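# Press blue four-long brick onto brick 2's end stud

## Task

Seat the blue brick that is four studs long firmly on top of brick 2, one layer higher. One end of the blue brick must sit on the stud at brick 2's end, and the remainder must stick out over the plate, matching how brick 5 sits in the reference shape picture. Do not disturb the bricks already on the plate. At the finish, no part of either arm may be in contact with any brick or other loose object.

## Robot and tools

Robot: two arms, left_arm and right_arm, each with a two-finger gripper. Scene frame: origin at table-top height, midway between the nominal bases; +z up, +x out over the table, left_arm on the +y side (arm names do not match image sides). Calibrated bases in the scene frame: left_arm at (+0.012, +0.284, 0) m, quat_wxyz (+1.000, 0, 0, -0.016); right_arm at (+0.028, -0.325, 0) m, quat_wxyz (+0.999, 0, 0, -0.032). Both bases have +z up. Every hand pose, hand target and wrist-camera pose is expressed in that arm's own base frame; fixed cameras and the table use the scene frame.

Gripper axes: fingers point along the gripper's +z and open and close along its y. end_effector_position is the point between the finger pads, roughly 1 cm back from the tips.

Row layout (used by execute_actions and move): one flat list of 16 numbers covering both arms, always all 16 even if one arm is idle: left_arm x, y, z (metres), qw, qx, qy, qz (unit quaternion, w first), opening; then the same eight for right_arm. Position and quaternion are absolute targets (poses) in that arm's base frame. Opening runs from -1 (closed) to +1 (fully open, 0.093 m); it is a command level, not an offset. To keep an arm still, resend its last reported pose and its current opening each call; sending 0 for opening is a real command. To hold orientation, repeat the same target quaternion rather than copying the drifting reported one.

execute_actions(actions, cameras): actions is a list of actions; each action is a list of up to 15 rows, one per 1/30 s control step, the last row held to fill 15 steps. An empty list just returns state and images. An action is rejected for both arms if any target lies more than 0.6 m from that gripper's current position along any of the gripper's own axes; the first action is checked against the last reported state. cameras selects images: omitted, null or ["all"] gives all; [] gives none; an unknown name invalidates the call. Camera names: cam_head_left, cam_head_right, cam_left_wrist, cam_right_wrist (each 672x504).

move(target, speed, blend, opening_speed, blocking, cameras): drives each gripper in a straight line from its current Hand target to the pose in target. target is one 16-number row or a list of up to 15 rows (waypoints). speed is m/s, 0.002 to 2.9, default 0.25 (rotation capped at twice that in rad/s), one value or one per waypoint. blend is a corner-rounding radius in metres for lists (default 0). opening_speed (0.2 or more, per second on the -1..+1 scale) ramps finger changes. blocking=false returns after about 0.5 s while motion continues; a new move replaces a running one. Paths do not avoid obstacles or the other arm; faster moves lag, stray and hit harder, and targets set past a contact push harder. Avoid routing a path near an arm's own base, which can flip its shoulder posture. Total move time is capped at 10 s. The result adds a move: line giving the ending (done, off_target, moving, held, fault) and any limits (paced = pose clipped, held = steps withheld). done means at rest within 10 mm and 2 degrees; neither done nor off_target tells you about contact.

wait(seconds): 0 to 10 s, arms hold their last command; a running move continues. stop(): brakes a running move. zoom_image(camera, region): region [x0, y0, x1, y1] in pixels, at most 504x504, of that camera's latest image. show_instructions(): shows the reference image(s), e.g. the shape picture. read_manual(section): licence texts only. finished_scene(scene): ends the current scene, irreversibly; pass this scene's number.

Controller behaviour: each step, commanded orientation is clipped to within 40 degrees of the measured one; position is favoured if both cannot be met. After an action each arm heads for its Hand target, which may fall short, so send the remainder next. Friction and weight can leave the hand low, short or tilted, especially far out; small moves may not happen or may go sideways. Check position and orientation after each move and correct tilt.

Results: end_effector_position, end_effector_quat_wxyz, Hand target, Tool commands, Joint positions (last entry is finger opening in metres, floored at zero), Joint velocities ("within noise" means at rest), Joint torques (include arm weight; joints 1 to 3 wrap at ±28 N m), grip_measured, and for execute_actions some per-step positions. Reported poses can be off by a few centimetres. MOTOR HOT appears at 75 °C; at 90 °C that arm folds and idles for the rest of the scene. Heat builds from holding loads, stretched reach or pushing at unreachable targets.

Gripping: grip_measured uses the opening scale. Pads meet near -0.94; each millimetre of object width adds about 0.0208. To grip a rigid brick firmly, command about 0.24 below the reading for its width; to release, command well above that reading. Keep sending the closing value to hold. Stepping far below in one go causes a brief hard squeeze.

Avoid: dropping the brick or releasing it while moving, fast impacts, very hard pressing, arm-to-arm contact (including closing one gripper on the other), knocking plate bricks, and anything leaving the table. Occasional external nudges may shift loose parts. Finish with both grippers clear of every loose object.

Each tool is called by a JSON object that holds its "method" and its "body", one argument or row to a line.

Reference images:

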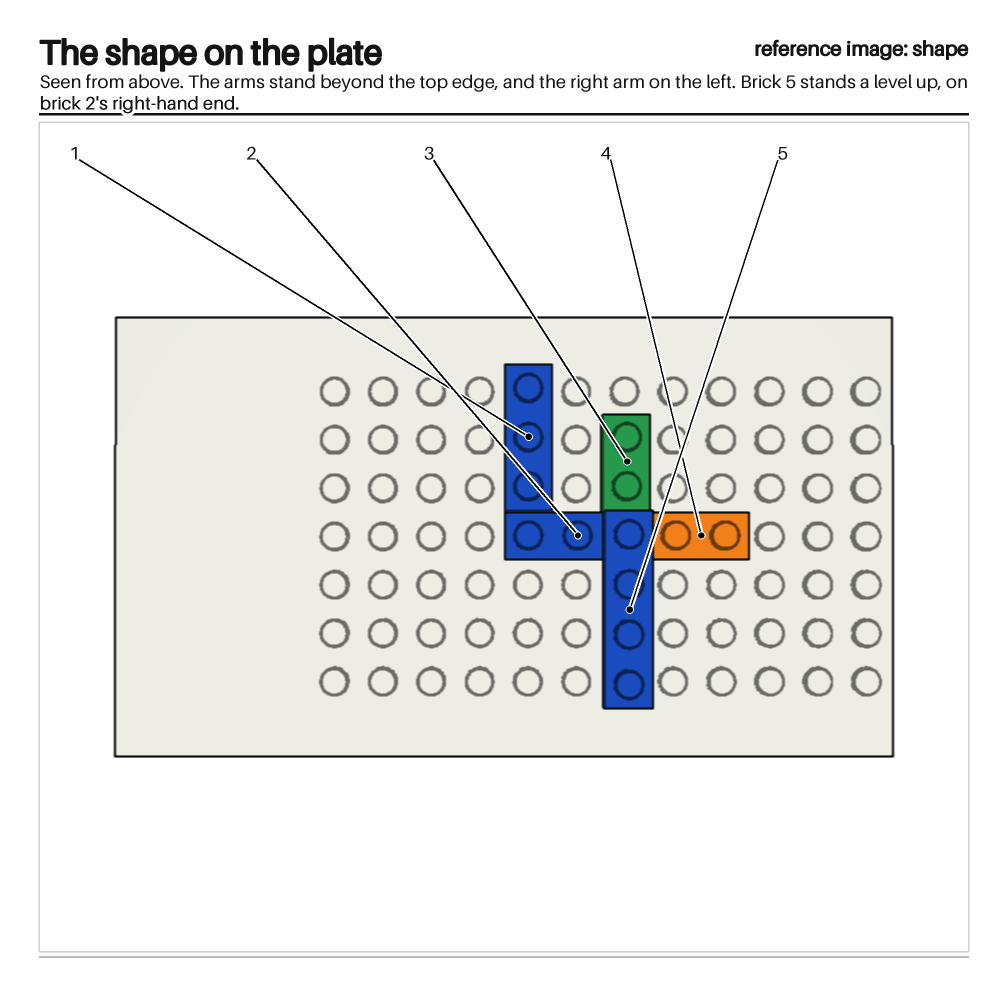

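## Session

{"method": "execute_actions", "body": {
  "actions": []
}}

Scene clock: 0.00 s.
left_arm: end_effector_position=(+0.3759, +0.0207, +0.0617) grip_measured=+1.000 end_effector_quat_wxyz=(+0.523, -0.071, +0.848, +0.057) | right_arm: end_effector_position=(+0.3914, -0.0072, +0.0785) grip_measured=+1.000 end_effector_quat_wxyz=(+0.551, +0.049, +0.824, -0.120)
Joint positions: left_arm=[-0.035 1.563 0.361 0.728 -0.203 -0.078 0.093] | right_arm=[0.145 1.618 0.407 0.807 0.389 0.007 0.093]
Joint velocities: within noise
Joint torques (N m): no reading
Heat: left arm: 37 °C; right arm: 31 °C.
Hand target: left_arm +0.3797, +0.0206, +0.0690; +0.533, -0.072, +0.841, +0.056 | right_arm +0.3928, -0.0069, +0.0813; +0.554, +0.050, +0.823, -0.119
Tool commands: left_gripper/opening=+1.0 right_gripper/opening=+1.0
camera_calibration:
cam_left_wrist: T_world_to_cam=[[0.181919, -0.983158, -0.0174965, -0.0481528], [-0.766823, -0.130706, -0.62841, 0.370801], [0.615539, 0.127736, -0.777686, -0.106415], [0, 0, 0, 1]] pos_world=[0.358602, 0.0147172, 0.149415]
cam_right_wrist: T_world_to_cam=[[-0.222338, -0.965711, 0.134042, 0.0714008], [-0.747775, 0.0806877, -0.659032, 0.379424], [0.625619, -0.246761, -0.740074, -0.100197], [0, 0, 0, 1]] pos_world=[0.362284, 0.0136129, 0.166328]

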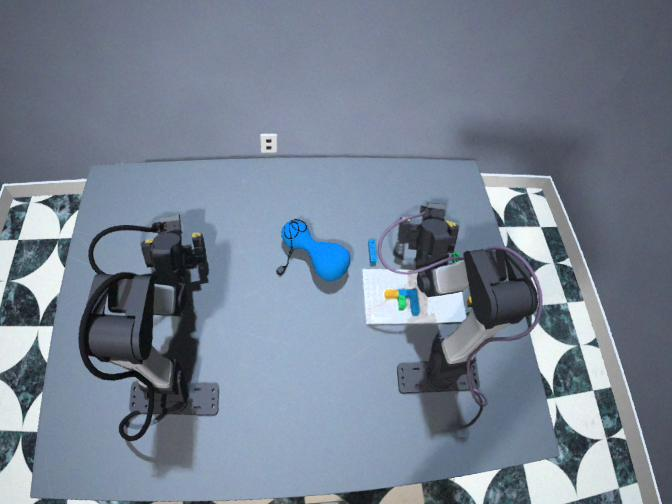

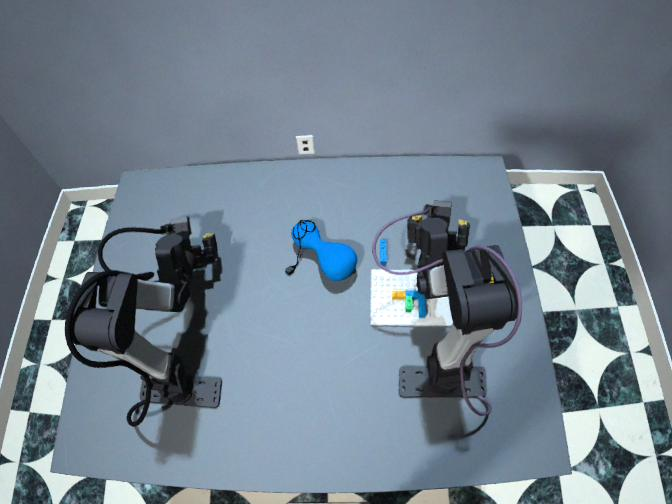

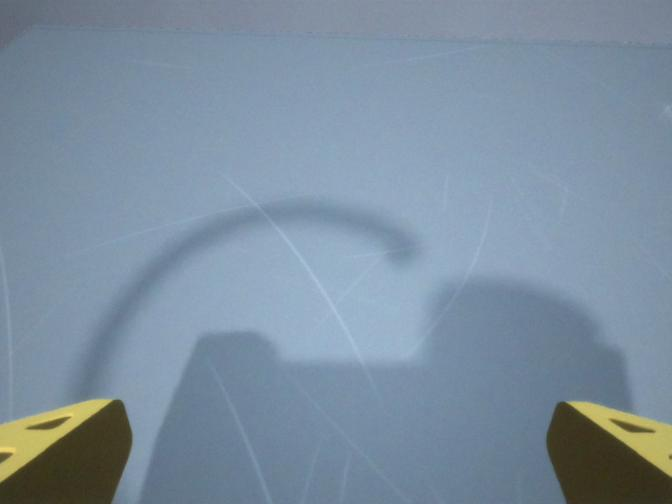

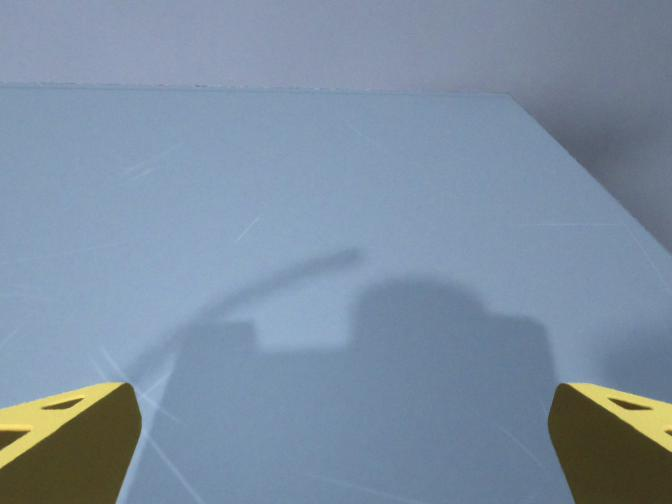

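{"method": "move", "body": {
  "target": [
    [0.3797,0.0206,0.0690,0.533,-0.072,0.841,0.056,1.0,0.36,0.06,0.14,0.3,0.02,0.95,-0.05,0.2],
    [0.3797,0.0206,0.0690,0.533,-0.072,0.841,0.056,1.0,0.303,0.132,0.122,0.004,0.0,1.0,0.003,-0.40]
  ],
  "speed": 0.2,
  "blend": [0.03,0],
  "cameras": ["cam_right_wrist","cam_head_left"]
}}

Scene clock: 39.23 s.
left_arm: end_effector_position=(+0.3758, +0.0207, +0.0616) grip_measured=+1.000 end_effector_quat_wxyz=(+0.523, -0.071, +0.848, +0.057) | right_arm: end_effector_position=(+0.3012, +0.1275, +0.1200) grip_measured=-0.398 end_effector_quat_wxyz=(+0.009, -0.002, +1.000, -0.001)
Joint positions: left_arm=[-0.035 1.563 0.361 0.728 -0.203 -0.078 0.093] | right_arm=[0.405 1.766 1.486 -1.275 0.009 0.401 0.026]
Joint velocities: within noise
Joint torques (N m): left_arm=[0.46 -6.19 6.06 2.29 -0.05 0.1] | right_arm=[0.47 -6.91 9.02 0.24 -0.08 0.06]
Heat: left arm: 41 °C; right arm: 33 °C.
Hand target: left_arm +0.3796, +0.0207, +0.0690; +0.533, -0.072, +0.841, +0.056 | right_arm +0.3029, +0.1319, +0.1220; +0.004, +0.000, +1.000, +0.003
Off the commanded pose: left_arm 0.008 m, 1 deg | right_arm 0.005 m, 1 deg.
move: done
camera_calibration:
cam_right_wrist: T_world_to_cam=[[-0.00789339, -0.999943, 0.00717123, 0.130845], [-0.900497, 0.0102262, 0.434742, 0.2522], [-0.434791, -0.00302608, -0.900526, 0.327733], [0, 0, 0, 1]] pos_world=[0.370634, 0.12925, 0.184552]
Images, in order (width x height): cam_head_left 672x504, cam_right_wrist 672x504.

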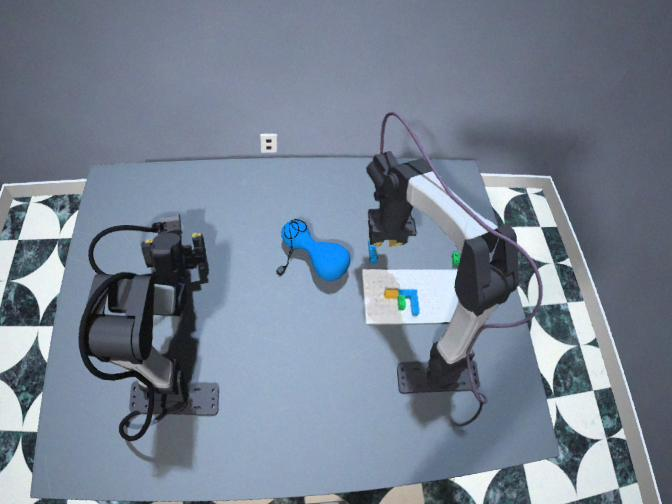

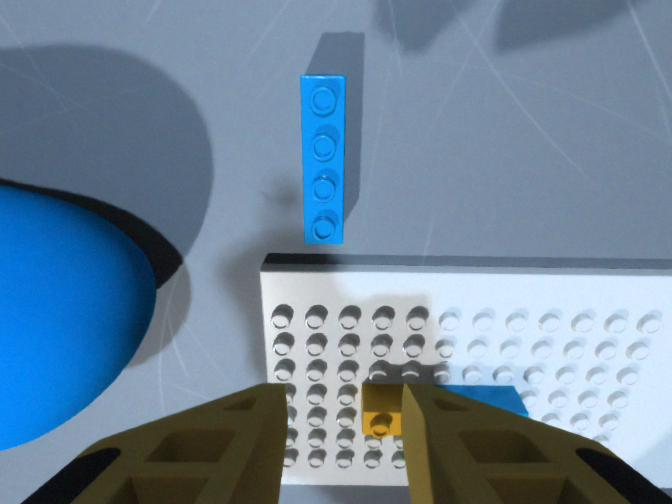

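{"method": "move", "body": {
  "target": [0.3797,0.0206,0.0690,0.533,-0.072,0.841,0.056,1.0,0.313,0.1355,0.045,0.0,0.005,1.0,0.002,-0.40],
  "speed": 0.15,
  "cameras": ["cam_right_wrist"]
}}

Scene clock: 61.27 s.
left_arm: end_effector_position=(+0.3758, +0.0207, +0.0616) grip_measured=+1.000 end_effector_quat_wxyz=(+0.523, -0.071, +0.848, +0.057) | right_arm: end_effector_position=(+0.3130, +0.1329, +0.0522) grip_measured=-0.398 end_effector_quat_wxyz=(+0.003, +0.001, +1.000, -0.003)
Joint positions: left_arm=[-0.035 1.563 0.361 0.728 -0.203 -0.078 0.093] | right_arm=[0.405 1.867 1.34 -1.04 0.008 0.408 0.026]
Joint velocities: within noise
Joint torques (N m): left_arm=[0.47 -6.19 6.06 2.29 -0.05 0.1] | right_arm=[0.18 -8.16 4.92 0.54 -0.11 0.04]
Heat: left arm: 42 °C; right arm: 35 °C.
Hand target: left_arm +0.3796, +0.0207, +0.0690; +0.533, -0.072, +0.841, +0.056 | right_arm +0.3129, +0.1354, +0.0452; +0.000, +0.005, +1.000, +0.002
Off the commanded pose: left_arm 0.008 m, 1 deg | right_arm 0.008 m, 1 deg.
move: done
camera_calibration:
cam_right_wrist: T_world_to_cam=[[-0.0145954, -0.999844, 0.00998494, 0.138764], [-0.895452, 0.0175136, 0.444813, 0.289108], [-0.444918, -0.00244883, -0.895568, 0.274597], [0, 0, 0, 1]] pos_world=[0.383081, 0.134352, 0.115936]
Images, in order (width x height): cam_right_wrist 672x504.

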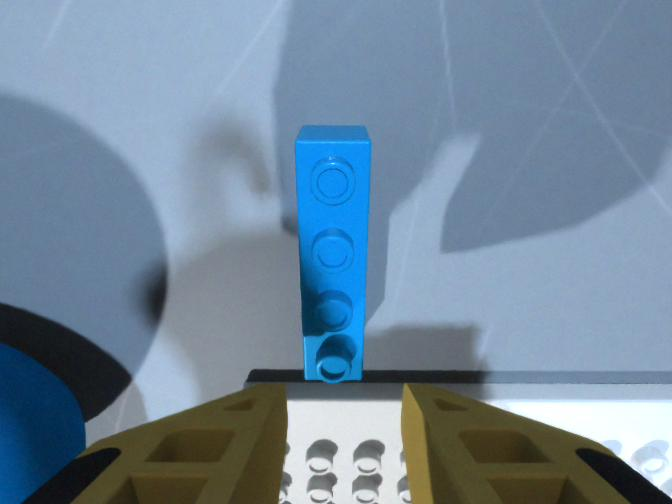

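{"method": "move", "body": {
  "target": [0.3797,0.0206,0.0690,0.533,-0.072,0.841,0.056,1.0,0.312,0.1372,0.0225,0.0,0.004,1.0,0.002,-0.40],
  "speed": 0.1,
  "cameras": ["cam_right_wrist"]
}}

Scene clock: 70.93 s.
left_arm: end_effector_position=(+0.3758, +0.0207, +0.0616) grip_measured=+1.000 end_effector_quat_wxyz=(+0.523, -0.071, +0.848, +0.057) | right_arm: end_effector_position=(+0.3135, +0.1341, +0.0311) grip_measured=-0.398 end_effector_quat_wxyz=(+0.005, +0.002, +1.000, -0.002)
Joint positions: left_arm=[-0.035 1.563 0.361 0.728 -0.203 -0.078 0.093] | right_arm=[0.408 1.893 1.286 -0.956 0.007 0.411 0.026]
Joint velocities: within noise
Joint torques (N m): left_arm=[0.46 -6.19 6.08 2.28 -0.05 0.1] | right_arm=[0.4 -7.86 4.78 0.63 -0.12 0.08]
Heat: left arm: 42 °C; right arm: 35 °C.
Hand target: left_arm +0.3796, +0.0207, +0.0690; +0.533, -0.072, +0.841, +0.056 | right_arm +0.3118, +0.1371, +0.0227; +0.000, +0.004, +1.000, +0.002
Off the commanded pose: left_arm 0.008 m, 1 deg | right_arm 0.009 m, 1 deg.
move: done
camera_calibration:
cam_right_wrist: T_world_to_cam=[[-0.0154645, -0.999849, 0.00789329, 0.1406], [-0.897063, 0.0173606, 0.441561, 0.299586], [-0.441632, -0.000252251, -0.897196, 0.254612], [0, 0, 0, 1]] pos_world=[0.383366, 0.135443, 0.0950418]
Images, in order (width x height): cam_right_wrist 672x504.

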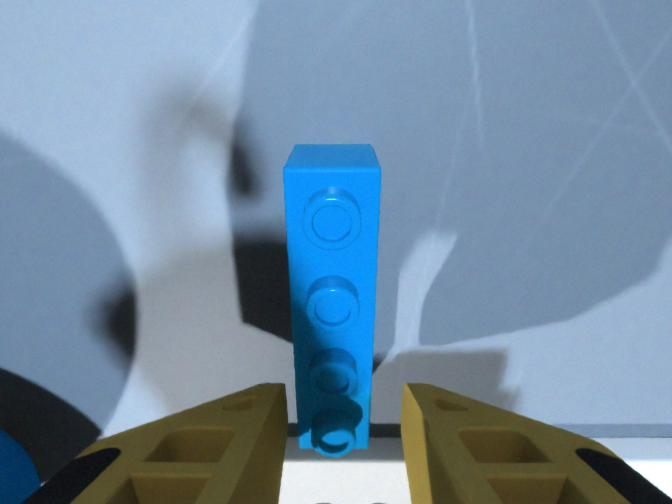

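{"method": "move", "body": {
  "target": [0.3797,0.0206,0.0690,0.533,-0.072,0.841,0.056,1.0,0.310,0.1400,0.0195,-0.002,0.004,1.0,0.002,-0.40],
  "speed": 0.1,
  "cameras": ["cam_right_wrist"]
}}

Scene clock: 78.70 s.
left_arm: end_effector_position=(+0.3758, +0.0207, +0.0616) grip_measured=+1.000 end_effector_quat_wxyz=(+0.523, -0.071, +0.848, +0.057) | right_arm: end_effector_position=(+0.3137, +0.1378, +0.0311) grip_measured=-0.398 end_effector_quat_wxyz=(+0.008, +0.002, +1.000, +0.000)
Joint positions: left_arm=[-0.035 1.563 0.361 0.728 -0.203 -0.078 0.093] | right_arm=[0.417 1.893 1.286 -0.949 0.006 0.42 0.026]
Joint velocities: within noise
Joint torques (N m): left_arm=[0.47 -6.19 6.08 2.29 -0.05 0.1] | right_arm=[0.53 -7.2 4.12 0.65 -0.06 0.05]
Heat: left arm: 42 °C; right arm: 35 °C.
Hand target: left_arm +0.3796, +0.0207, +0.0690; +0.533, -0.072, +0.841, +0.056 | right_arm +0.3097, +0.1398, +0.0198; -0.002, +0.004, +1.000, +0.002
Off the commanded pose: left_arm 0.008 m, 1 deg | right_arm 0.012 m, 1 deg.
move: off_target (right_arm)
camera_calibration:
cam_right_wrist: T_world_to_cam=[[-0.0150998, -0.999878, 0.00387878, 0.144327], [-0.89967, 0.015279, 0.436303, 0.301023], [-0.43631, 0.00309847, -0.899791, 0.252668], [0, 0, 0, 1]] pos_world=[0.383242, 0.138927, 0.0954508]
Images, in order (width x height): cam_right_wrist 672x504.

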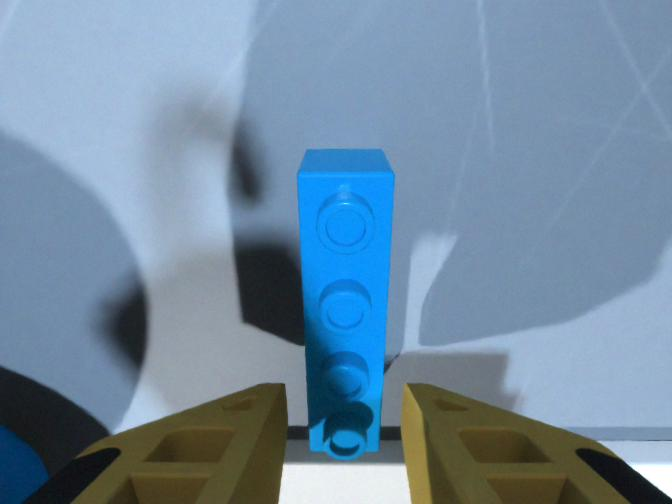

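{"method": "move", "body": {
  "target": [0.3797,0.0206,0.0690,0.533,-0.072,0.841,0.056,1.0,0.309,0.1400,0.0155,-0.004,0.003,1.0,0.002,-0.40],
  "speed": 0.1,
  "cameras": ["cam_right_wrist"]
}}

Scene clock: 88.57 s.
left_arm: end_effector_position=(+0.3758, +0.0207, +0.0616) grip_measured=+1.000 end_effector_quat_wxyz=(+0.523, -0.071, +0.848, +0.057) | right_arm: end_effector_position=(+0.3111, +0.1370, +0.0248) grip_measured=-0.398 end_effector_quat_wxyz=(+0.002, +0.002, +1.000, -0.001)
Joint positions: left_arm=[-0.035 1.563 0.361 0.728 -0.203 -0.078 0.093] | right_arm=[0.417 1.902 1.272 -0.937 0.004 0.421 0.026]
Joint velocities: within noise
Joint torques (N m): left_arm=[0.47 -6.19 6.08 2.29 -0.05 0.1] | right_arm=[0.49 -7.68 4.4 0.65 -0.07 0.05]
Heat: left arm: 42 °C; right arm: 34 °C.
Hand target: left_arm +0.3796, +0.0207, +0.0690; +0.533, -0.072, +0.841, +0.056 | right_arm +0.3088, +0.1399, +0.0157; -0.004, +0.003, +1.000, +0.002
Off the commanded pose: left_arm 0.008 m, 1 deg | right_arm 0.010 m, 1 deg.
move: done
camera_calibration:
cam_right_wrist: T_world_to_cam=[[-0.0157658, -0.999848, 0.0074779, 0.143571], [-0.894594, 0.0174459, 0.446539, 0.299332], [-0.446601, 0.000350371, -0.894733, 0.249316], [0, 0, 0, 1]] pos_world=[0.381389, 0.13824, 0.0883343]
Images, in order (width x height): cam_right_wrist 672x504.

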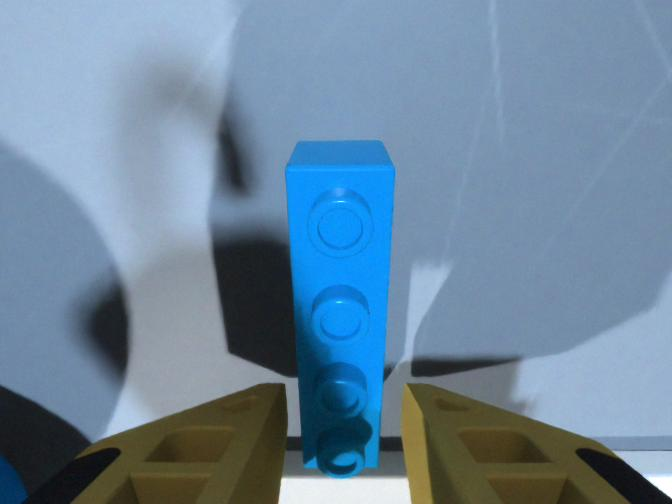

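{"method": "move", "body": {
  "target": [0.3797,0.0206,0.0690,0.533,-0.072,0.841,0.056,1.0,0.3155,0.1400,0.0365,0.006,0.003,1.0,0.002,-0.40],
  "speed": 0.1,
  "cameras": ["cam_right_wrist"]
}}

Scene clock: 97.37 s.
left_arm: end_effector_position=(+0.3758, +0.0207, +0.0616) grip_measured=+1.000 end_effector_quat_wxyz=(+0.523, -0.071, +0.848, +0.057) | right_arm: end_effector_position=(+0.3107, +0.1369, +0.0283) grip_measured=-0.398 end_effector_quat_wxyz=(-0.001, +0.002, +1.000, -0.003)
Joint positions: left_arm=[-0.035 1.563 0.361 0.728 -0.203 -0.078 0.093] | right_arm=[0.417 1.902 1.287 -0.96 0.004 0.421 0.026]
Joint velocities: within noise
Joint torques (N m): left_arm=[0.46 -6.19 6.06 2.29 -0.05 0.1] | right_arm=[0.32 -9.94 8.28 0.28 0 0.02]
Heat: left arm: 42 °C; right arm: 34 °C.
Hand target: left_arm +0.3796, +0.0207, +0.0690; +0.533, -0.072, +0.841, +0.056 | right_arm +0.3154, +0.1400, +0.0364; +0.006, +0.003, +1.000, +0.002
Off the commanded pose: left_arm 0.008 m, 1 deg | right_arm 0.010 m, 1 deg.
move: done
camera_calibration:
cam_right_wrist: T_world_to_cam=[[-0.0156263, -0.999825, 0.0103204, 0.143345], [-0.891374, 0.0186062, 0.452887, 0.296052], [-0.453, -0.00212242, -0.891508, 0.254491], [0, 0, 0, 1]] pos_world=[0.381418, 0.138351, 0.0913236]
Images, in order (width x height): cam_right_wrist 672x504.

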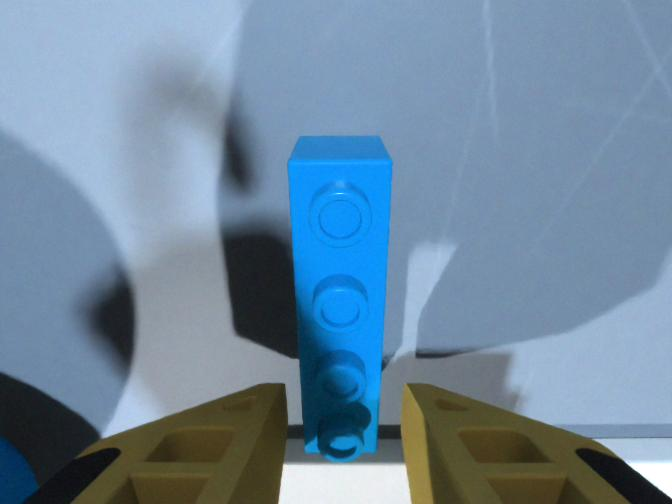

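{"method": "move", "body": {
  "target": [
    [0.3797,0.0206,0.0690,0.533,-0.072,0.841,0.056,1.0,0.3155,0.1400,0.0365,0.006,0.003,1.0,0.002,-0.92],
    [0.3797,0.0206,0.0690,0.533,-0.072,0.841,0.056,1.0,0.312,0.139,0.105,0.004,0.002,1.0,0.002,-0.92],
    [0.3797,0.0206,0.0690,0.533,-0.072,0.841,0.056,1.0,0.210,0.079,0.083,0.004,-0.004,1.0,0.002,-0.92]
  ],
  "speed": [0.1,0.12,0.12],
  "opening_speed": 1.0,
  "cameras": ["cam_right_wrist"]
}}

{"method": "zoom_image", "body": {
  "camera": "cam_right_wrist",
  "region": [180, 290, 500, 480]
}}

Scene clock: 111.70 s.
left_arm: end_effector_position=(+0.3758, +0.0207, +0.0616) grip_measured=+1.000 end_effector_quat_wxyz=(+0.523, -0.071, +0.848, +0.057) | right_arm: end_effector_position=(+0.2085, +0.0786, +0.0828) grip_measured=-0.755 end_effector_quat_wxyz=(-0.008, -0.002, +1.000, -0.005)
Joint positions: left_arm=[-0.035 1.563 0.361 0.728 -0.203 -0.078 0.093] | right_arm=[0.364 1.418 0.981 -1.152 0.004 0.359 0.009]
Joint velocities: within noise
Joint torques (N m): left_arm=[0.47 -6.19 6.08 2.29 -0.05 0.1] | right_arm=[-0.12 -6.87 4.67 0.63 -0.04 -0.06]
Heat: left arm: 42 °C; right arm: 35 °C.
Hand target: left_arm +0.3796, +0.0207, +0.0690; +0.533, -0.072, +0.841, +0.056 | right_arm +0.2100, +0.0790, +0.0830; +0.004, -0.004, +1.000, +0.002
Off the commanded pose: left_arm 0.008 m, 1 deg | right_arm 0.002 m, 2 deg.
move: done
camera_calibration:
cam_right_wrist: T_world_to_cam=[[-0.00746686, -0.999859, 0.0150311, 0.0807812], [-0.885638, 0.0135919, 0.464178, 0.179631], [-0.464317, -0.00984613, -0.885615, 0.259254], [0, 0, 0, 1]] pos_world=[0.280067, 0.080881, 0.145004]
Images, in order (width x height): cam_right_wrist 672x504.

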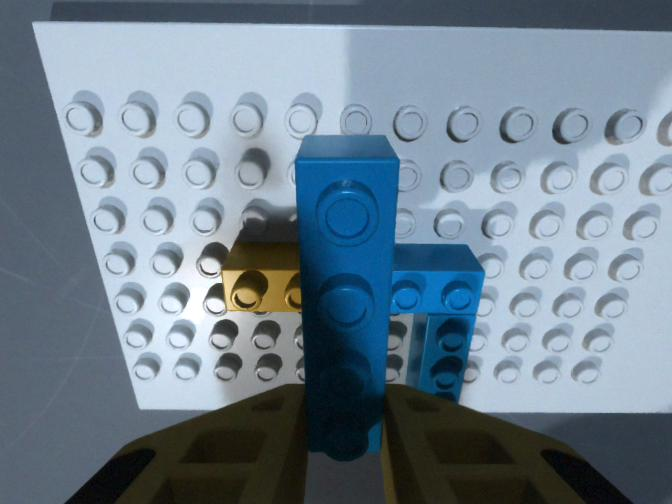

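Scaled by 1.575 from the camera's 672x504 image, which has a finer 960x720 frame.

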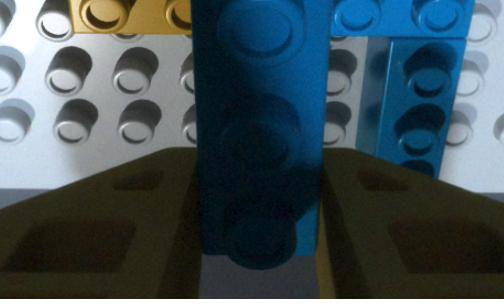

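{"method": "move", "body": {
  "target": [0.3797,0.0206,0.0690,0.533,-0.072,0.841,0.056,1.0,0.2108,0.0752,0.0615,0.002,0.002,1.0,0.003,-0.92],
  "speed": 0.08,
  "cameras": ["cam_right_wrist"]
}}

{"method": "zoom_image", "body": {
  "camera": "cam_right_wrist",
  "region": [180, 290, 500, 480]
}}

Scene clock: 141.27 s.
left_arm: end_effector_position=(+0.3758, +0.0207, +0.0616) grip_measured=+1.000 end_effector_quat_wxyz=(+0.523, -0.071, +0.848, +0.057) | right_arm: end_effector_position=(+0.2101, +0.0746, +0.0655) grip_measured=-0.755 end_effector_quat_wxyz=(+0.000, +0.003, +1.000, -0.002)
Joint positions: left_arm=[-0.035 1.563 0.361 0.728 -0.203 -0.078 0.093] | right_arm=[0.345 1.418 0.911 -1.064 0.004 0.351 0.009]
Joint velocities: within noise
Joint torques (N m): left_arm=[0.47 -6.19 6.06 2.29 -0.05 0.1] | right_arm=[-0.29 -4.93 4.94 0.6 -0.07 -0.09]
Heat: left arm: 42 °C; right arm: 34 °C.
Hand target: left_arm +0.3796, +0.0207, +0.0690; +0.533, -0.072, +0.841, +0.056 | right_arm +0.2108, +0.0752, +0.0616; +0.002, +0.002, +1.000, +0.003
Off the commanded pose: left_arm 0.008 m, 1 deg | right_arm 0.004 m, 1 deg.
move: done
camera_calibration:
cam_right_wrist: T_world_to_cam=[[-0.0183568, -0.999793, 0.00878093, 0.0798463], [-0.892792, 0.0203446, 0.450009, 0.19105], [-0.450095, 0.000421201, -0.892981, 0.241219], [0, 0, 0, 1]] pos_world=[0.280605, 0.0758413, 0.128729]
Images, in order (width x height): cam_right_wrist 672x504.

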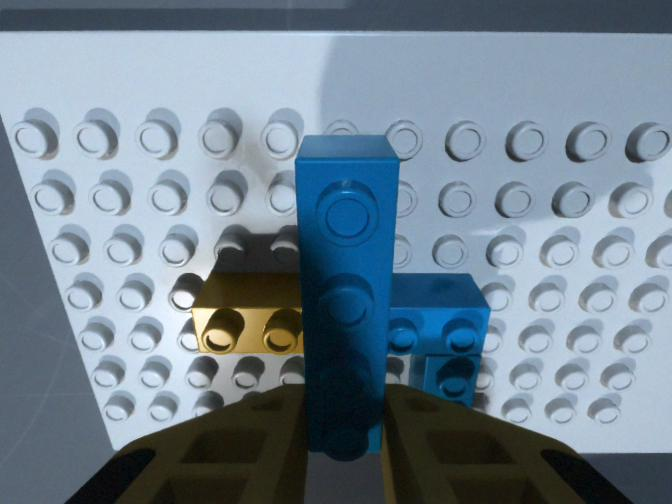

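Scaled by 1.575 from the camera's 672x504 image, which has a finer 960x720 frame.

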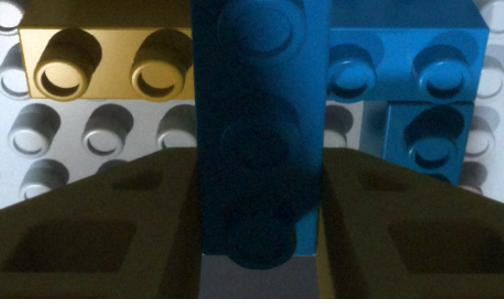

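{"method": "move", "body": {
  "target": [0.3797,0.0206,0.0690,0.533,-0.072,0.841,0.056,1.0,0.2130,0.0754,0.0555,0.0,0.002,1.0,0.003,-0.92],
  "speed": 0.06,
  "cameras": ["cam_right_wrist"]
}}

{"method": "zoom_image", "body": {
  "camera": "cam_right_wrist",
  "region": [180, 290, 500, 480]
}}

Scene clock: 193.37 s.
left_arm: end_effector_position=(+0.3758, +0.0207, +0.0616) grip_measured=+1.000 end_effector_quat_wxyz=(+0.523, -0.071, +0.848, +0.057) | right_arm: end_effector_position=(+0.2126, +0.0747, +0.0615) grip_measured=-0.755 end_effector_quat_wxyz=(+0.003, +0.003, +1.000, -0.001)
Joint positions: left_arm=[-0.035 1.563 0.361 0.728 -0.203 -0.078 0.093] | right_arm=[0.341 1.427 0.901 -1.041 0.004 0.348 0.009]
Joint velocities: within noise
Joint torques (N m): left_arm=[0.47 -6.19 6.08 2.29 -0.05 0.1] | right_arm=[-0.27 -3.86 4.75 0.64 -0.06 -0.1]
Heat: left arm: 42 °C; right arm: 33 °C.
Hand target: left_arm +0.3796, +0.0207, +0.0690; +0.533, -0.072, +0.841, +0.056 | right_arm +0.2128, +0.0753, +0.0557; +0.000, +0.002, +1.000, +0.003
Off the commanded pose: left_arm 0.008 m, 1 deg | right_arm 0.006 m, 1 deg.
move: done
camera_calibration:
cam_right_wrist: T_world_to_cam=[[-0.0183978, -0.999808, 0.00680454, 0.0800703], [-0.895178, 0.019503, 0.445283, 0.195944], [-0.44533, 0.00210096, -0.895364, 0.237816], [0, 0, 0, 1]] pos_world=[0.282784, 0.0757337, 0.125136]
Images, in order (width x height): cam_right_wrist 672x504.

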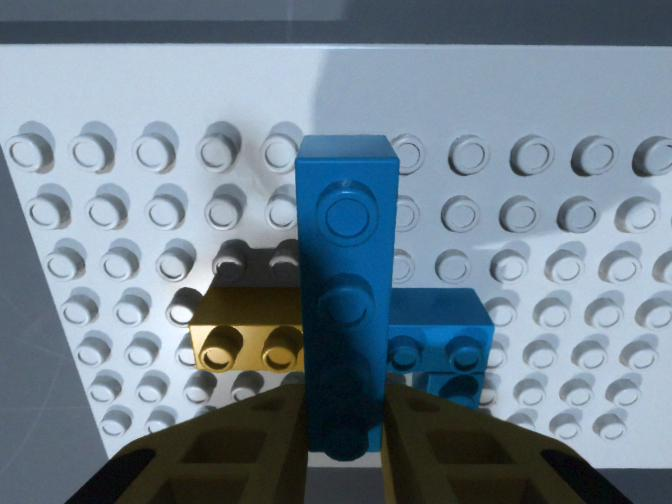

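Scaled by 1.575 from the camera's 672x504 image, which has a finer 960x720 frame.

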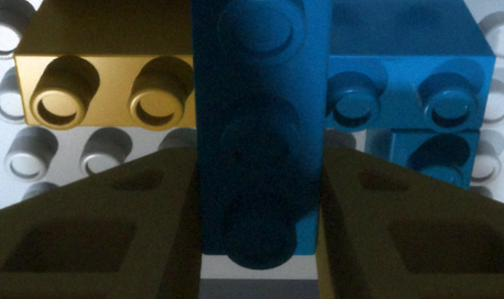

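{"method": "move", "body": {
  "target": [0.3797,0.0206,0.0690,0.533,-0.072,0.841,0.056,1.0,0.2126,0.0756,0.045,-0.002,0.002,1.0,0.003,-0.92],
  "speed": 0.05,
  "cameras": ["cam_right_wrist"]
}}

{"method": "zoom_image", "body": {
  "camera": "cam_right_wrist",
  "region": [180, 290, 500, 480]
}}

Scene clock: 203.73 s.
left_arm: end_effector_position=(+0.3758, +0.0207, +0.0616) grip_measured=+1.000 end_effector_quat_wxyz=(+0.523, -0.071, +0.848, +0.057) | right_arm: end_effector_position=(+0.2119, +0.0753, +0.0541) grip_measured=-0.755 end_effector_quat_wxyz=(+0.001, +0.003, +1.000, +0.000)
Joint positions: left_arm=[-0.035 1.563 0.361 0.728 -0.203 -0.078 0.093] | right_arm=[0.341 1.437 0.88 -1.012 0 0.347 0.009]
Joint velocities: within noise
Joint torques (N m): left_arm=[0.47 -6.19 6.08 2.29 -0.05 0.1] | right_arm=[-0.17 -3.26 4.03 0.7 -0.01 -0.07]
Heat: left arm: 42 °C; right arm: 33 °C.
Hand target: left_arm +0.3796, +0.0207, +0.0690; +0.533, -0.072, +0.841, +0.056 | right_arm +0.2123, +0.0755, +0.0454; -0.002, +0.002, +1.000, +0.003
Off the commanded pose: left_arm 0.008 m, 1 deg | right_arm 0.009 m, 0 deg.
move: done
camera_calibration:
cam_right_wrist: T_world_to_cam=[[-0.0180308, -0.99983, 0.00386409, 0.0807454], [-0.892908, 0.0178412, 0.449885, 0.197884], [-0.449877, 0.00466149, -0.893078, 0.231522], [0, 0, 0, 1]] pos_world=[0.282304, 0.076122, 0.11743]
Images, in order (width x height): cam_right_wrist 672x504.

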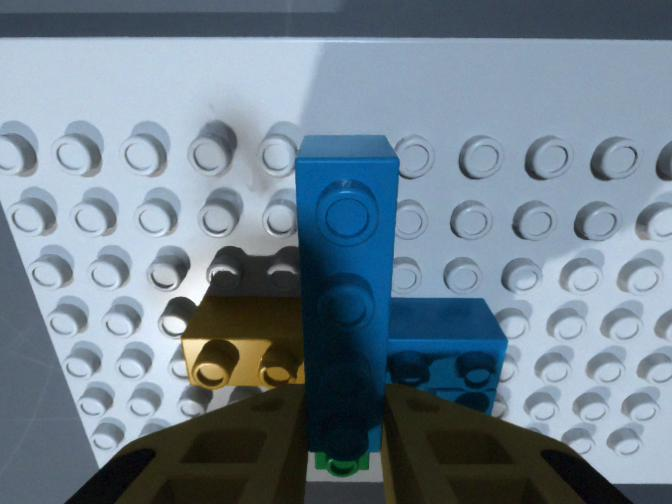

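Scaled by 1.575 from the camera's 672x504 image, which has a finer 960x720 frame.

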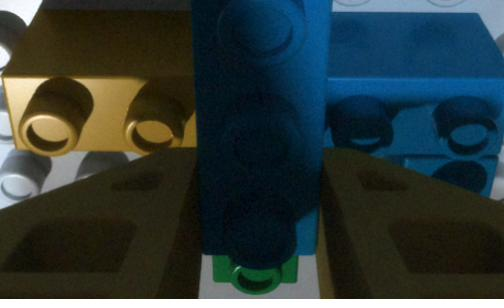

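{"method": "move", "body": {
  "target": [
    [0.3797,0.0206,0.0690,0.533,-0.072,0.841,0.056,1.0,0.2130,0.0756,0.034,-0.003,0.002,1.0,0.003,-0.92],
    [0.3797,0.0206,0.0690,0.533,-0.072,0.841,0.056,1.0,0.2138,0.0756,0.020,-0.004,0.002,1.0,0.003,-0.92]
  ],
  "speed": 0.04,
  "cameras": ["cam_right_wrist"]
}}

Scene clock: 230.57 s.
left_arm: end_effector_position=(+0.3758, +0.0207, +0.0616) grip_measured=+1.000 end_effector_quat_wxyz=(+0.523, -0.071, +0.848, +0.057) | right_arm: end_effector_position=(+0.2097, +0.0746, +0.0503) grip_measured=-0.756 end_effector_quat_wxyz=(-0.001, +0.003, +1.000, +0.000)
Joint positions: left_arm=[-0.035 1.563 0.361 0.728 -0.203 -0.078 0.093] | right_arm=[0.341 1.435 0.863 -0.999 -0.001 0.347 0.009]
Joint velocities: within noise
Joint torques (N m): left_arm=[0.47 -6.19 6.08 2.28 -0.05 0.1] | right_arm=[-0.4 0.09 -0.14 1.5 -0.03 -0.06]
Heat: left arm: 42 °C; right arm: 32 °C.
Hand target: left_arm +0.3796, +0.0207, +0.0690; +0.533, -0.072, +0.841, +0.056 | right_arm +0.2104, +0.0744, +0.0239; -0.005, +0.002, +1.000, +0.002
Off the commanded pose: left_arm 0.008 m, 1 deg | right_arm 0.031 m, 1 deg.
move: off_target (right_arm)
camera_calibration:
cam_right_wrist: T_world_to_cam=[[-0.0176262, -0.999836, 0.00427125, 0.0799676], [-0.891867, 0.0176536, 0.451952, 0.197361], [-0.451953, 0.00415682, -0.892032, 0.227644], [0, 0, 0, 1]] pos_world=[0.280314, 0.075524, 0.113527]
Images, in order (width x height): cam_right_wrist 672x504.

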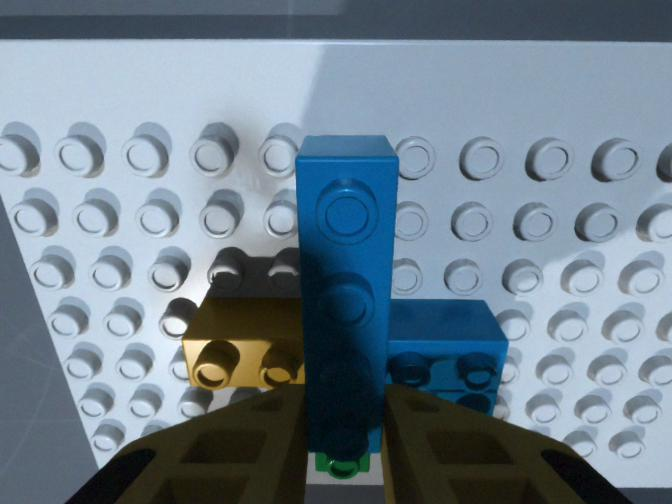

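{"method": "move", "body": {
  "target": [0.3797,0.0206,0.0690,0.533,-0.072,0.841,0.056,1.0,0.2175,0.0760,0.004,-0.006,0.002,1.0,0.003,-0.92],
  "speed": 0.06,
  "cameras": ["cam_right_wrist"]
}}

Scene clock: 236.07 s.
left_arm: end_effector_position=(+0.3758, +0.0207, +0.0616) grip_measured=+1.000 end_effector_quat_wxyz=(+0.523, -0.071, +0.848, +0.057) | right_arm: end_effector_position=(+0.2091, +0.0743, +0.0492) grip_measured=-0.756 end_effector_quat_wxyz=(+0.001, +0.003, +1.000, +0.003)
Joint positions: left_arm=[-0.035 1.563 0.361 0.728 -0.203 -0.078 0.093] | right_arm=[0.337 1.43 0.853 -0.991 -0.006 0.343 0.009]
Joint velocities: within noise
Joint torques (N m): left_arm=[0.46 -6.2 6.06 2.29 -0.05 0.1] | right_arm=[-0.46 3.29 -1.91 1.87 0 -0.09]
Heat: left arm: 42 °C; right arm: 32 °C.
Hand target: left_arm +0.3796, +0.0207, +0.0690; +0.533, -0.072, +0.841, +0.056 | right_arm +0.2104, +0.0736, +0.0122; -0.008, +0.002, +1.000, +0.002
Off the commanded pose: left_arm 0.008 m, 1 deg | right_arm 0.046 m, 1 deg.
move: off_target (right_arm)
camera_calibration:
cam_right_wrist: T_world_to_cam=[[-0.0179924, -0.999836, -0.00212665, 0.0799555], [-0.892865, 0.0151102, 0.450072, 0.197918], [-0.449966, 0.0099967, -0.89299, 0.225466], [0, 0, 0, 1]] pos_world=[0.279605, 0.0746979, 0.112431]
Images, in order (width x height): cam_right_wrist 672x504.

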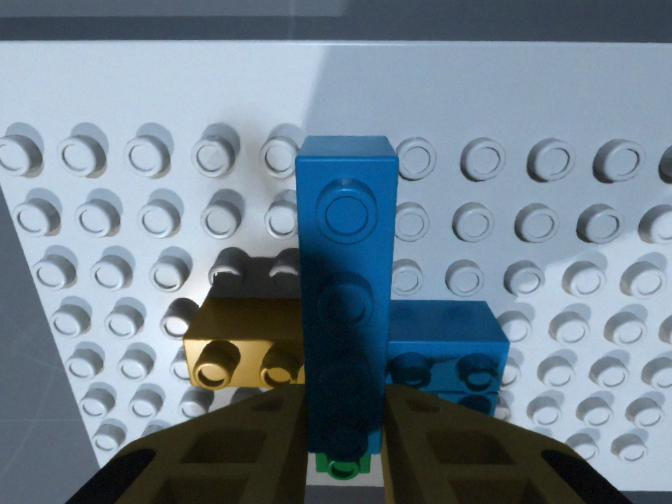

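{"method": "zoom_image", "body": {
  "camera": "cam_right_wrist",
  "region": [170, 120, 520, 490]
}}

{"method": "zoom_image", "body": {
  "camera": "cam_head_right",
  "region": [250, 180, 450, 330]
}}

Scaled by 1.362 from the camera's 672x504 image, which has a finer 960x720 frame.

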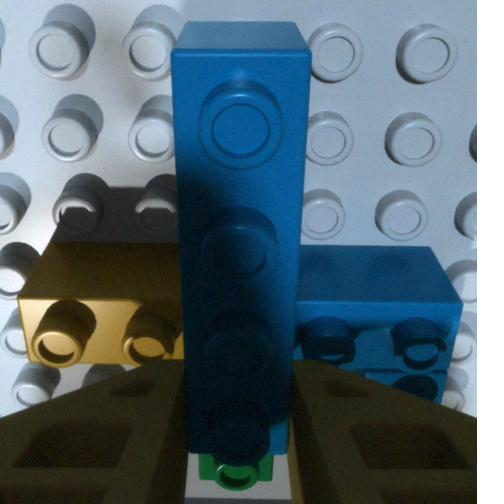

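This scene's latest camera images include none from cam_head_right. They are from: cam_right_wrist. cam_head_right's image comes with the result of a call that names it in "cameras".

{"method": "move", "body": {
  "target": [0.3797,0.0206,0.0690,0.533,-0.072,0.841,0.056,1.0,0.2130,0.0758,0.0535,-0.003,0.002,1.0,0.003,-0.92],
  "speed": 0.1
}}

{"method": "zoom_image", "body": {
  "camera": "cam_head_right",
  "region": [250, 180, 450, 330]
}}

Scene clock: 255.07 s.
left_arm: end_effector_position=(+0.3758, +0.0207, +0.0616) grip_measured=+1.000 end_effector_quat_wxyz=(+0.523, -0.071, +0.848, +0.057) | right_arm: end_effector_position=(+0.2117, +0.0752, +0.0541) grip_measured=-0.756 end_effector_quat_wxyz=(+0.005, +0.003, +1.000, +0.005)
Joint positions: left_arm=[-0.035 1.563 0.361 0.728 -0.203 -0.078 0.093] | right_arm=[0.337 1.426 0.87 -1.003 -0.007 0.343 0.009]
Joint velocities: within noise
Joint torques (N m): left_arm=[0.47 -6.19 6.06 2.29 -0.05 0.1] | right_arm=[0.08 -2.88 7.66 0.3 0.04 -0.03]
Heat: left arm: 42 °C; right arm: 31 °C.
Hand target: left_arm +0.3796, +0.0207, +0.0690; +0.533, -0.072, +0.841, +0.056 | right_arm +0.2130, +0.0759, +0.0535; -0.003, +0.002, +1.000, +0.003
Off the commanded pose: left_arm 0.008 m, 1 deg | right_arm 0.002 m, 1 deg.
move: done
camera_calibration:
cam_left_wrist: T_world_to_cam=[[0.181919, -0.983157, -0.0175613, -0.048145], [-0.767049, -0.130712, -0.628132, 0.370778], [0.615257, 0.12774, -0.777908, -0.106359], [0, 0, 0, 1]] pos_world=[0.358602, 0.0147173, 0.149315]
cam_right_wrist: T_world_to_cam=[[-0.0179166, -0.999823, -0.00572331, 0.0811928], [-0.896652, 0.0135346, 0.442528, 0.199301], [-0.442373, 0.0130604, -0.896736, 0.229471], [0, 0, 0, 1]] pos_world=[0.28167, 0.075484, 0.118044]

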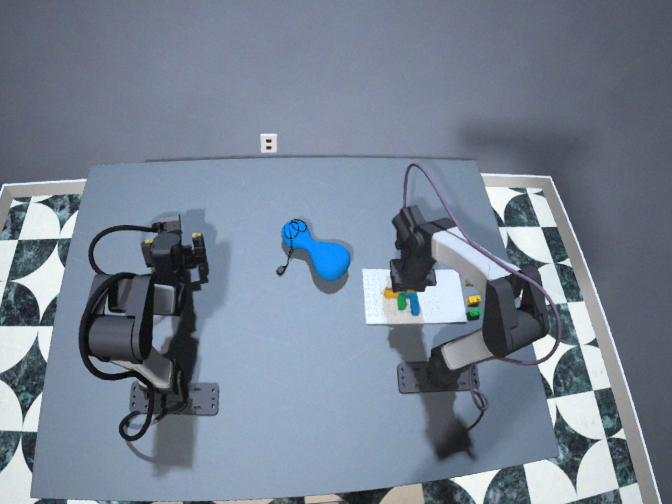

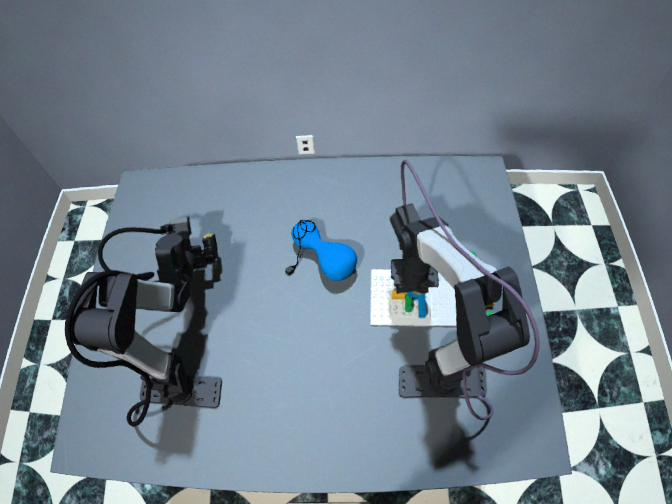

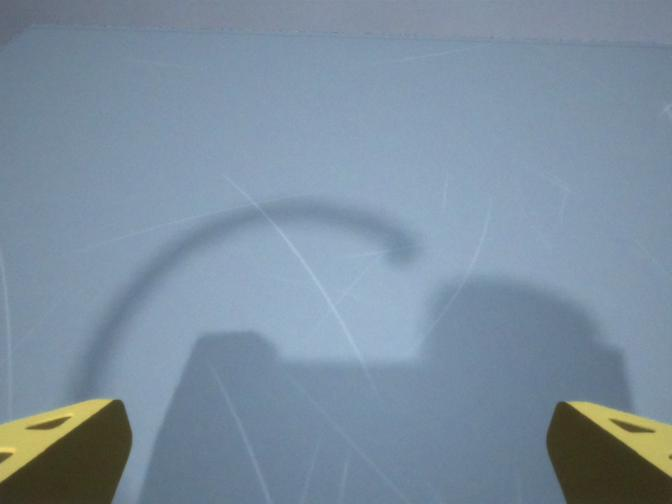

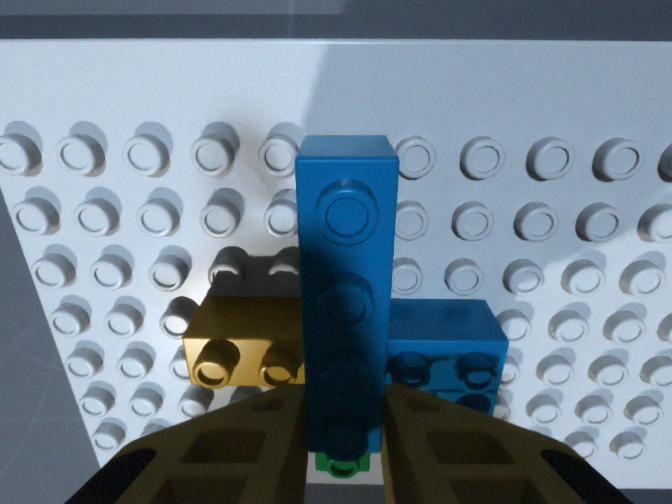

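Scaled by 2.520 from the camera's 672x504 image, which has a finer 960x720 frame.

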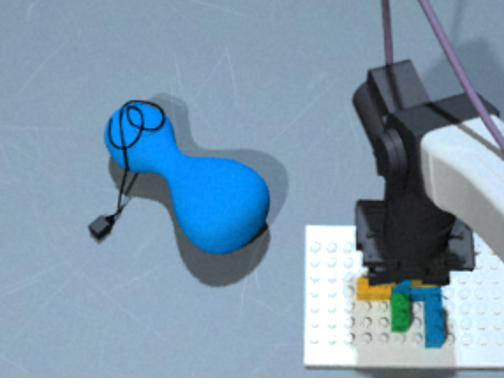

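{"method": "move", "body": {
  "target": [
    [0.3797,0.0206,0.0690,0.533,-0.072,0.841,0.056,1.0,0.2130,0.0758,0.0535,-0.003,0.002,1.0,0.003,-0.5],
    [0.3797,0.0206,0.0690,0.533,-0.072,0.841,0.056,1.0,0.2140,0.0758,0.077,0.000,0.002,1.0,0.003,-0.4],
    [0.3797,0.0206,0.0690,0.533,-0.072,0.841,0.056,1.0,0.2180,0.0758,0.125,0.003,0.002,1.0,0.003,-0.4]
  ],
  "speed": [0.05,0.05,0.1],
  "opening_speed": 0.6,
  "cameras": ["cam_right_wrist","cam_head_right"]
}}

Scene clock: 267.37 s.
left_arm: end_effector_position=(+0.3758, +0.0207, +0.0616) grip_measured=+1.000 end_effector_quat_wxyz=(+0.523, -0.071, +0.848, +0.057) | right_arm: end_effector_position=(+0.2151, +0.0764, +0.1142) grip_measured=-0.402 end_effector_quat_wxyz=(-0.011, +0.003, +1.000, +0.000)
Joint positions: left_arm=[-0.035 1.563 0.361 0.728 -0.203 -0.078 0.093] | right_arm=[0.337 1.425 1.113 -1.279 -0.007 0.343 0.026]
Joint velocities: within noise
Joint torques (N m): left_arm=[0.46 -6.2 6.08 2.29 -0.05 0.1] | right_arm=[-0.18 -6.98 8.77 0.22 0.01 -0.05]
Heat: left arm: 42 °C; right arm: 33 °C.
Hand target: left_arm +0.3796, +0.0207, +0.0690; +0.533, -0.072, +0.841, +0.056 | right_arm +0.2179, +0.0758, +0.1248; +0.003, +0.002, +1.000, +0.003
Off the commanded pose: left_arm 0.008 m, 1 deg | right_arm 0.011 m, 2 deg.
move: off_target (right_arm); target 2's new opening was sent with right_arm's hand 0.011 m and 2 deg from that target
camera_calibration:
cam_right_wrist: T_world_to_cam=[[-0.0178918, -0.999824, 0.00570089, 0.0815462], [-0.882518, 0.0184721, 0.469916, 0.169191], [-0.469939, 0.00337653, -0.882692, 0.289872], [0, 0, 0, 1]] pos_world=[0.286995, 0.0774278, 0.175897]
Images, in order (width x height): cam_head_right 672x504, cam_right_wrist 672x504.

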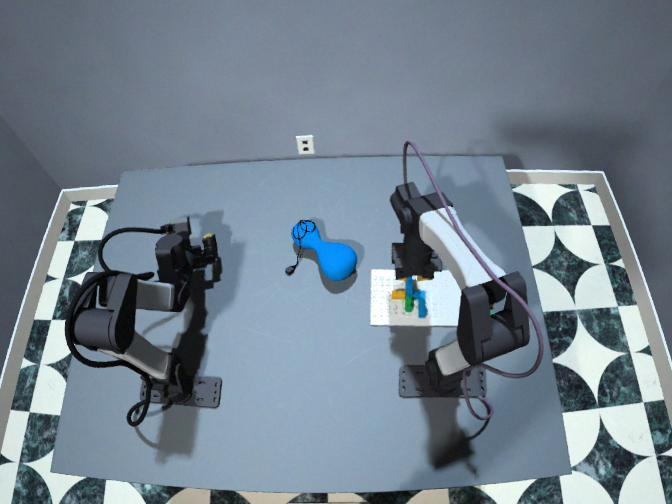

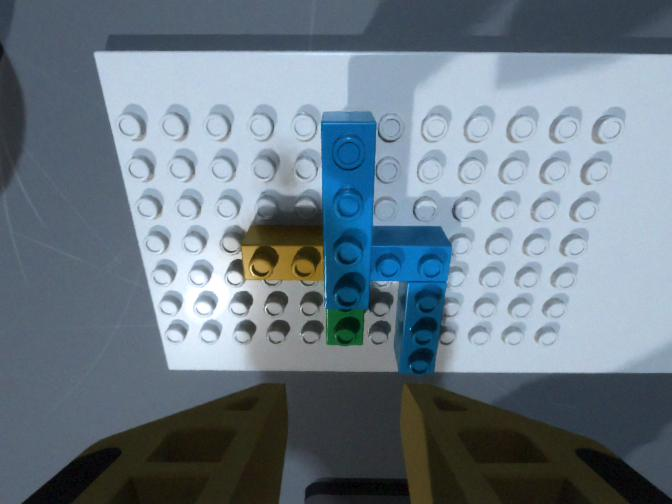

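{"method": "zoom_image", "body": {
  "camera": "cam_right_wrist",
  "region": [200, 90, 500, 390]
}}

{"method": "zoom_image", "body": {
  "camera": "cam_head_right",
  "region": [360, 250, 460, 340]
}}

Scaled by 1.680 from the camera's 672x504 image, which has a finer 960x720 frame.

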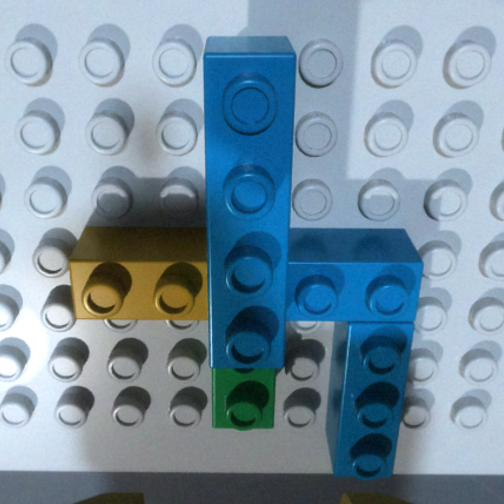

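Scaled by 5.040 from the camera's 672x504 image, which has a finer 960x720 frame.

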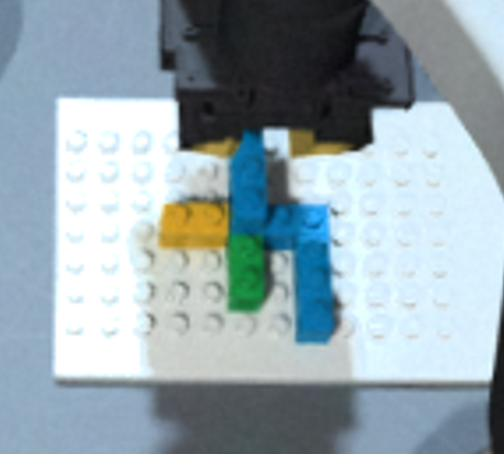

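{"method": "finished_scene", "body": {
  "scene": 2
}}

The scene is finished: the task was done.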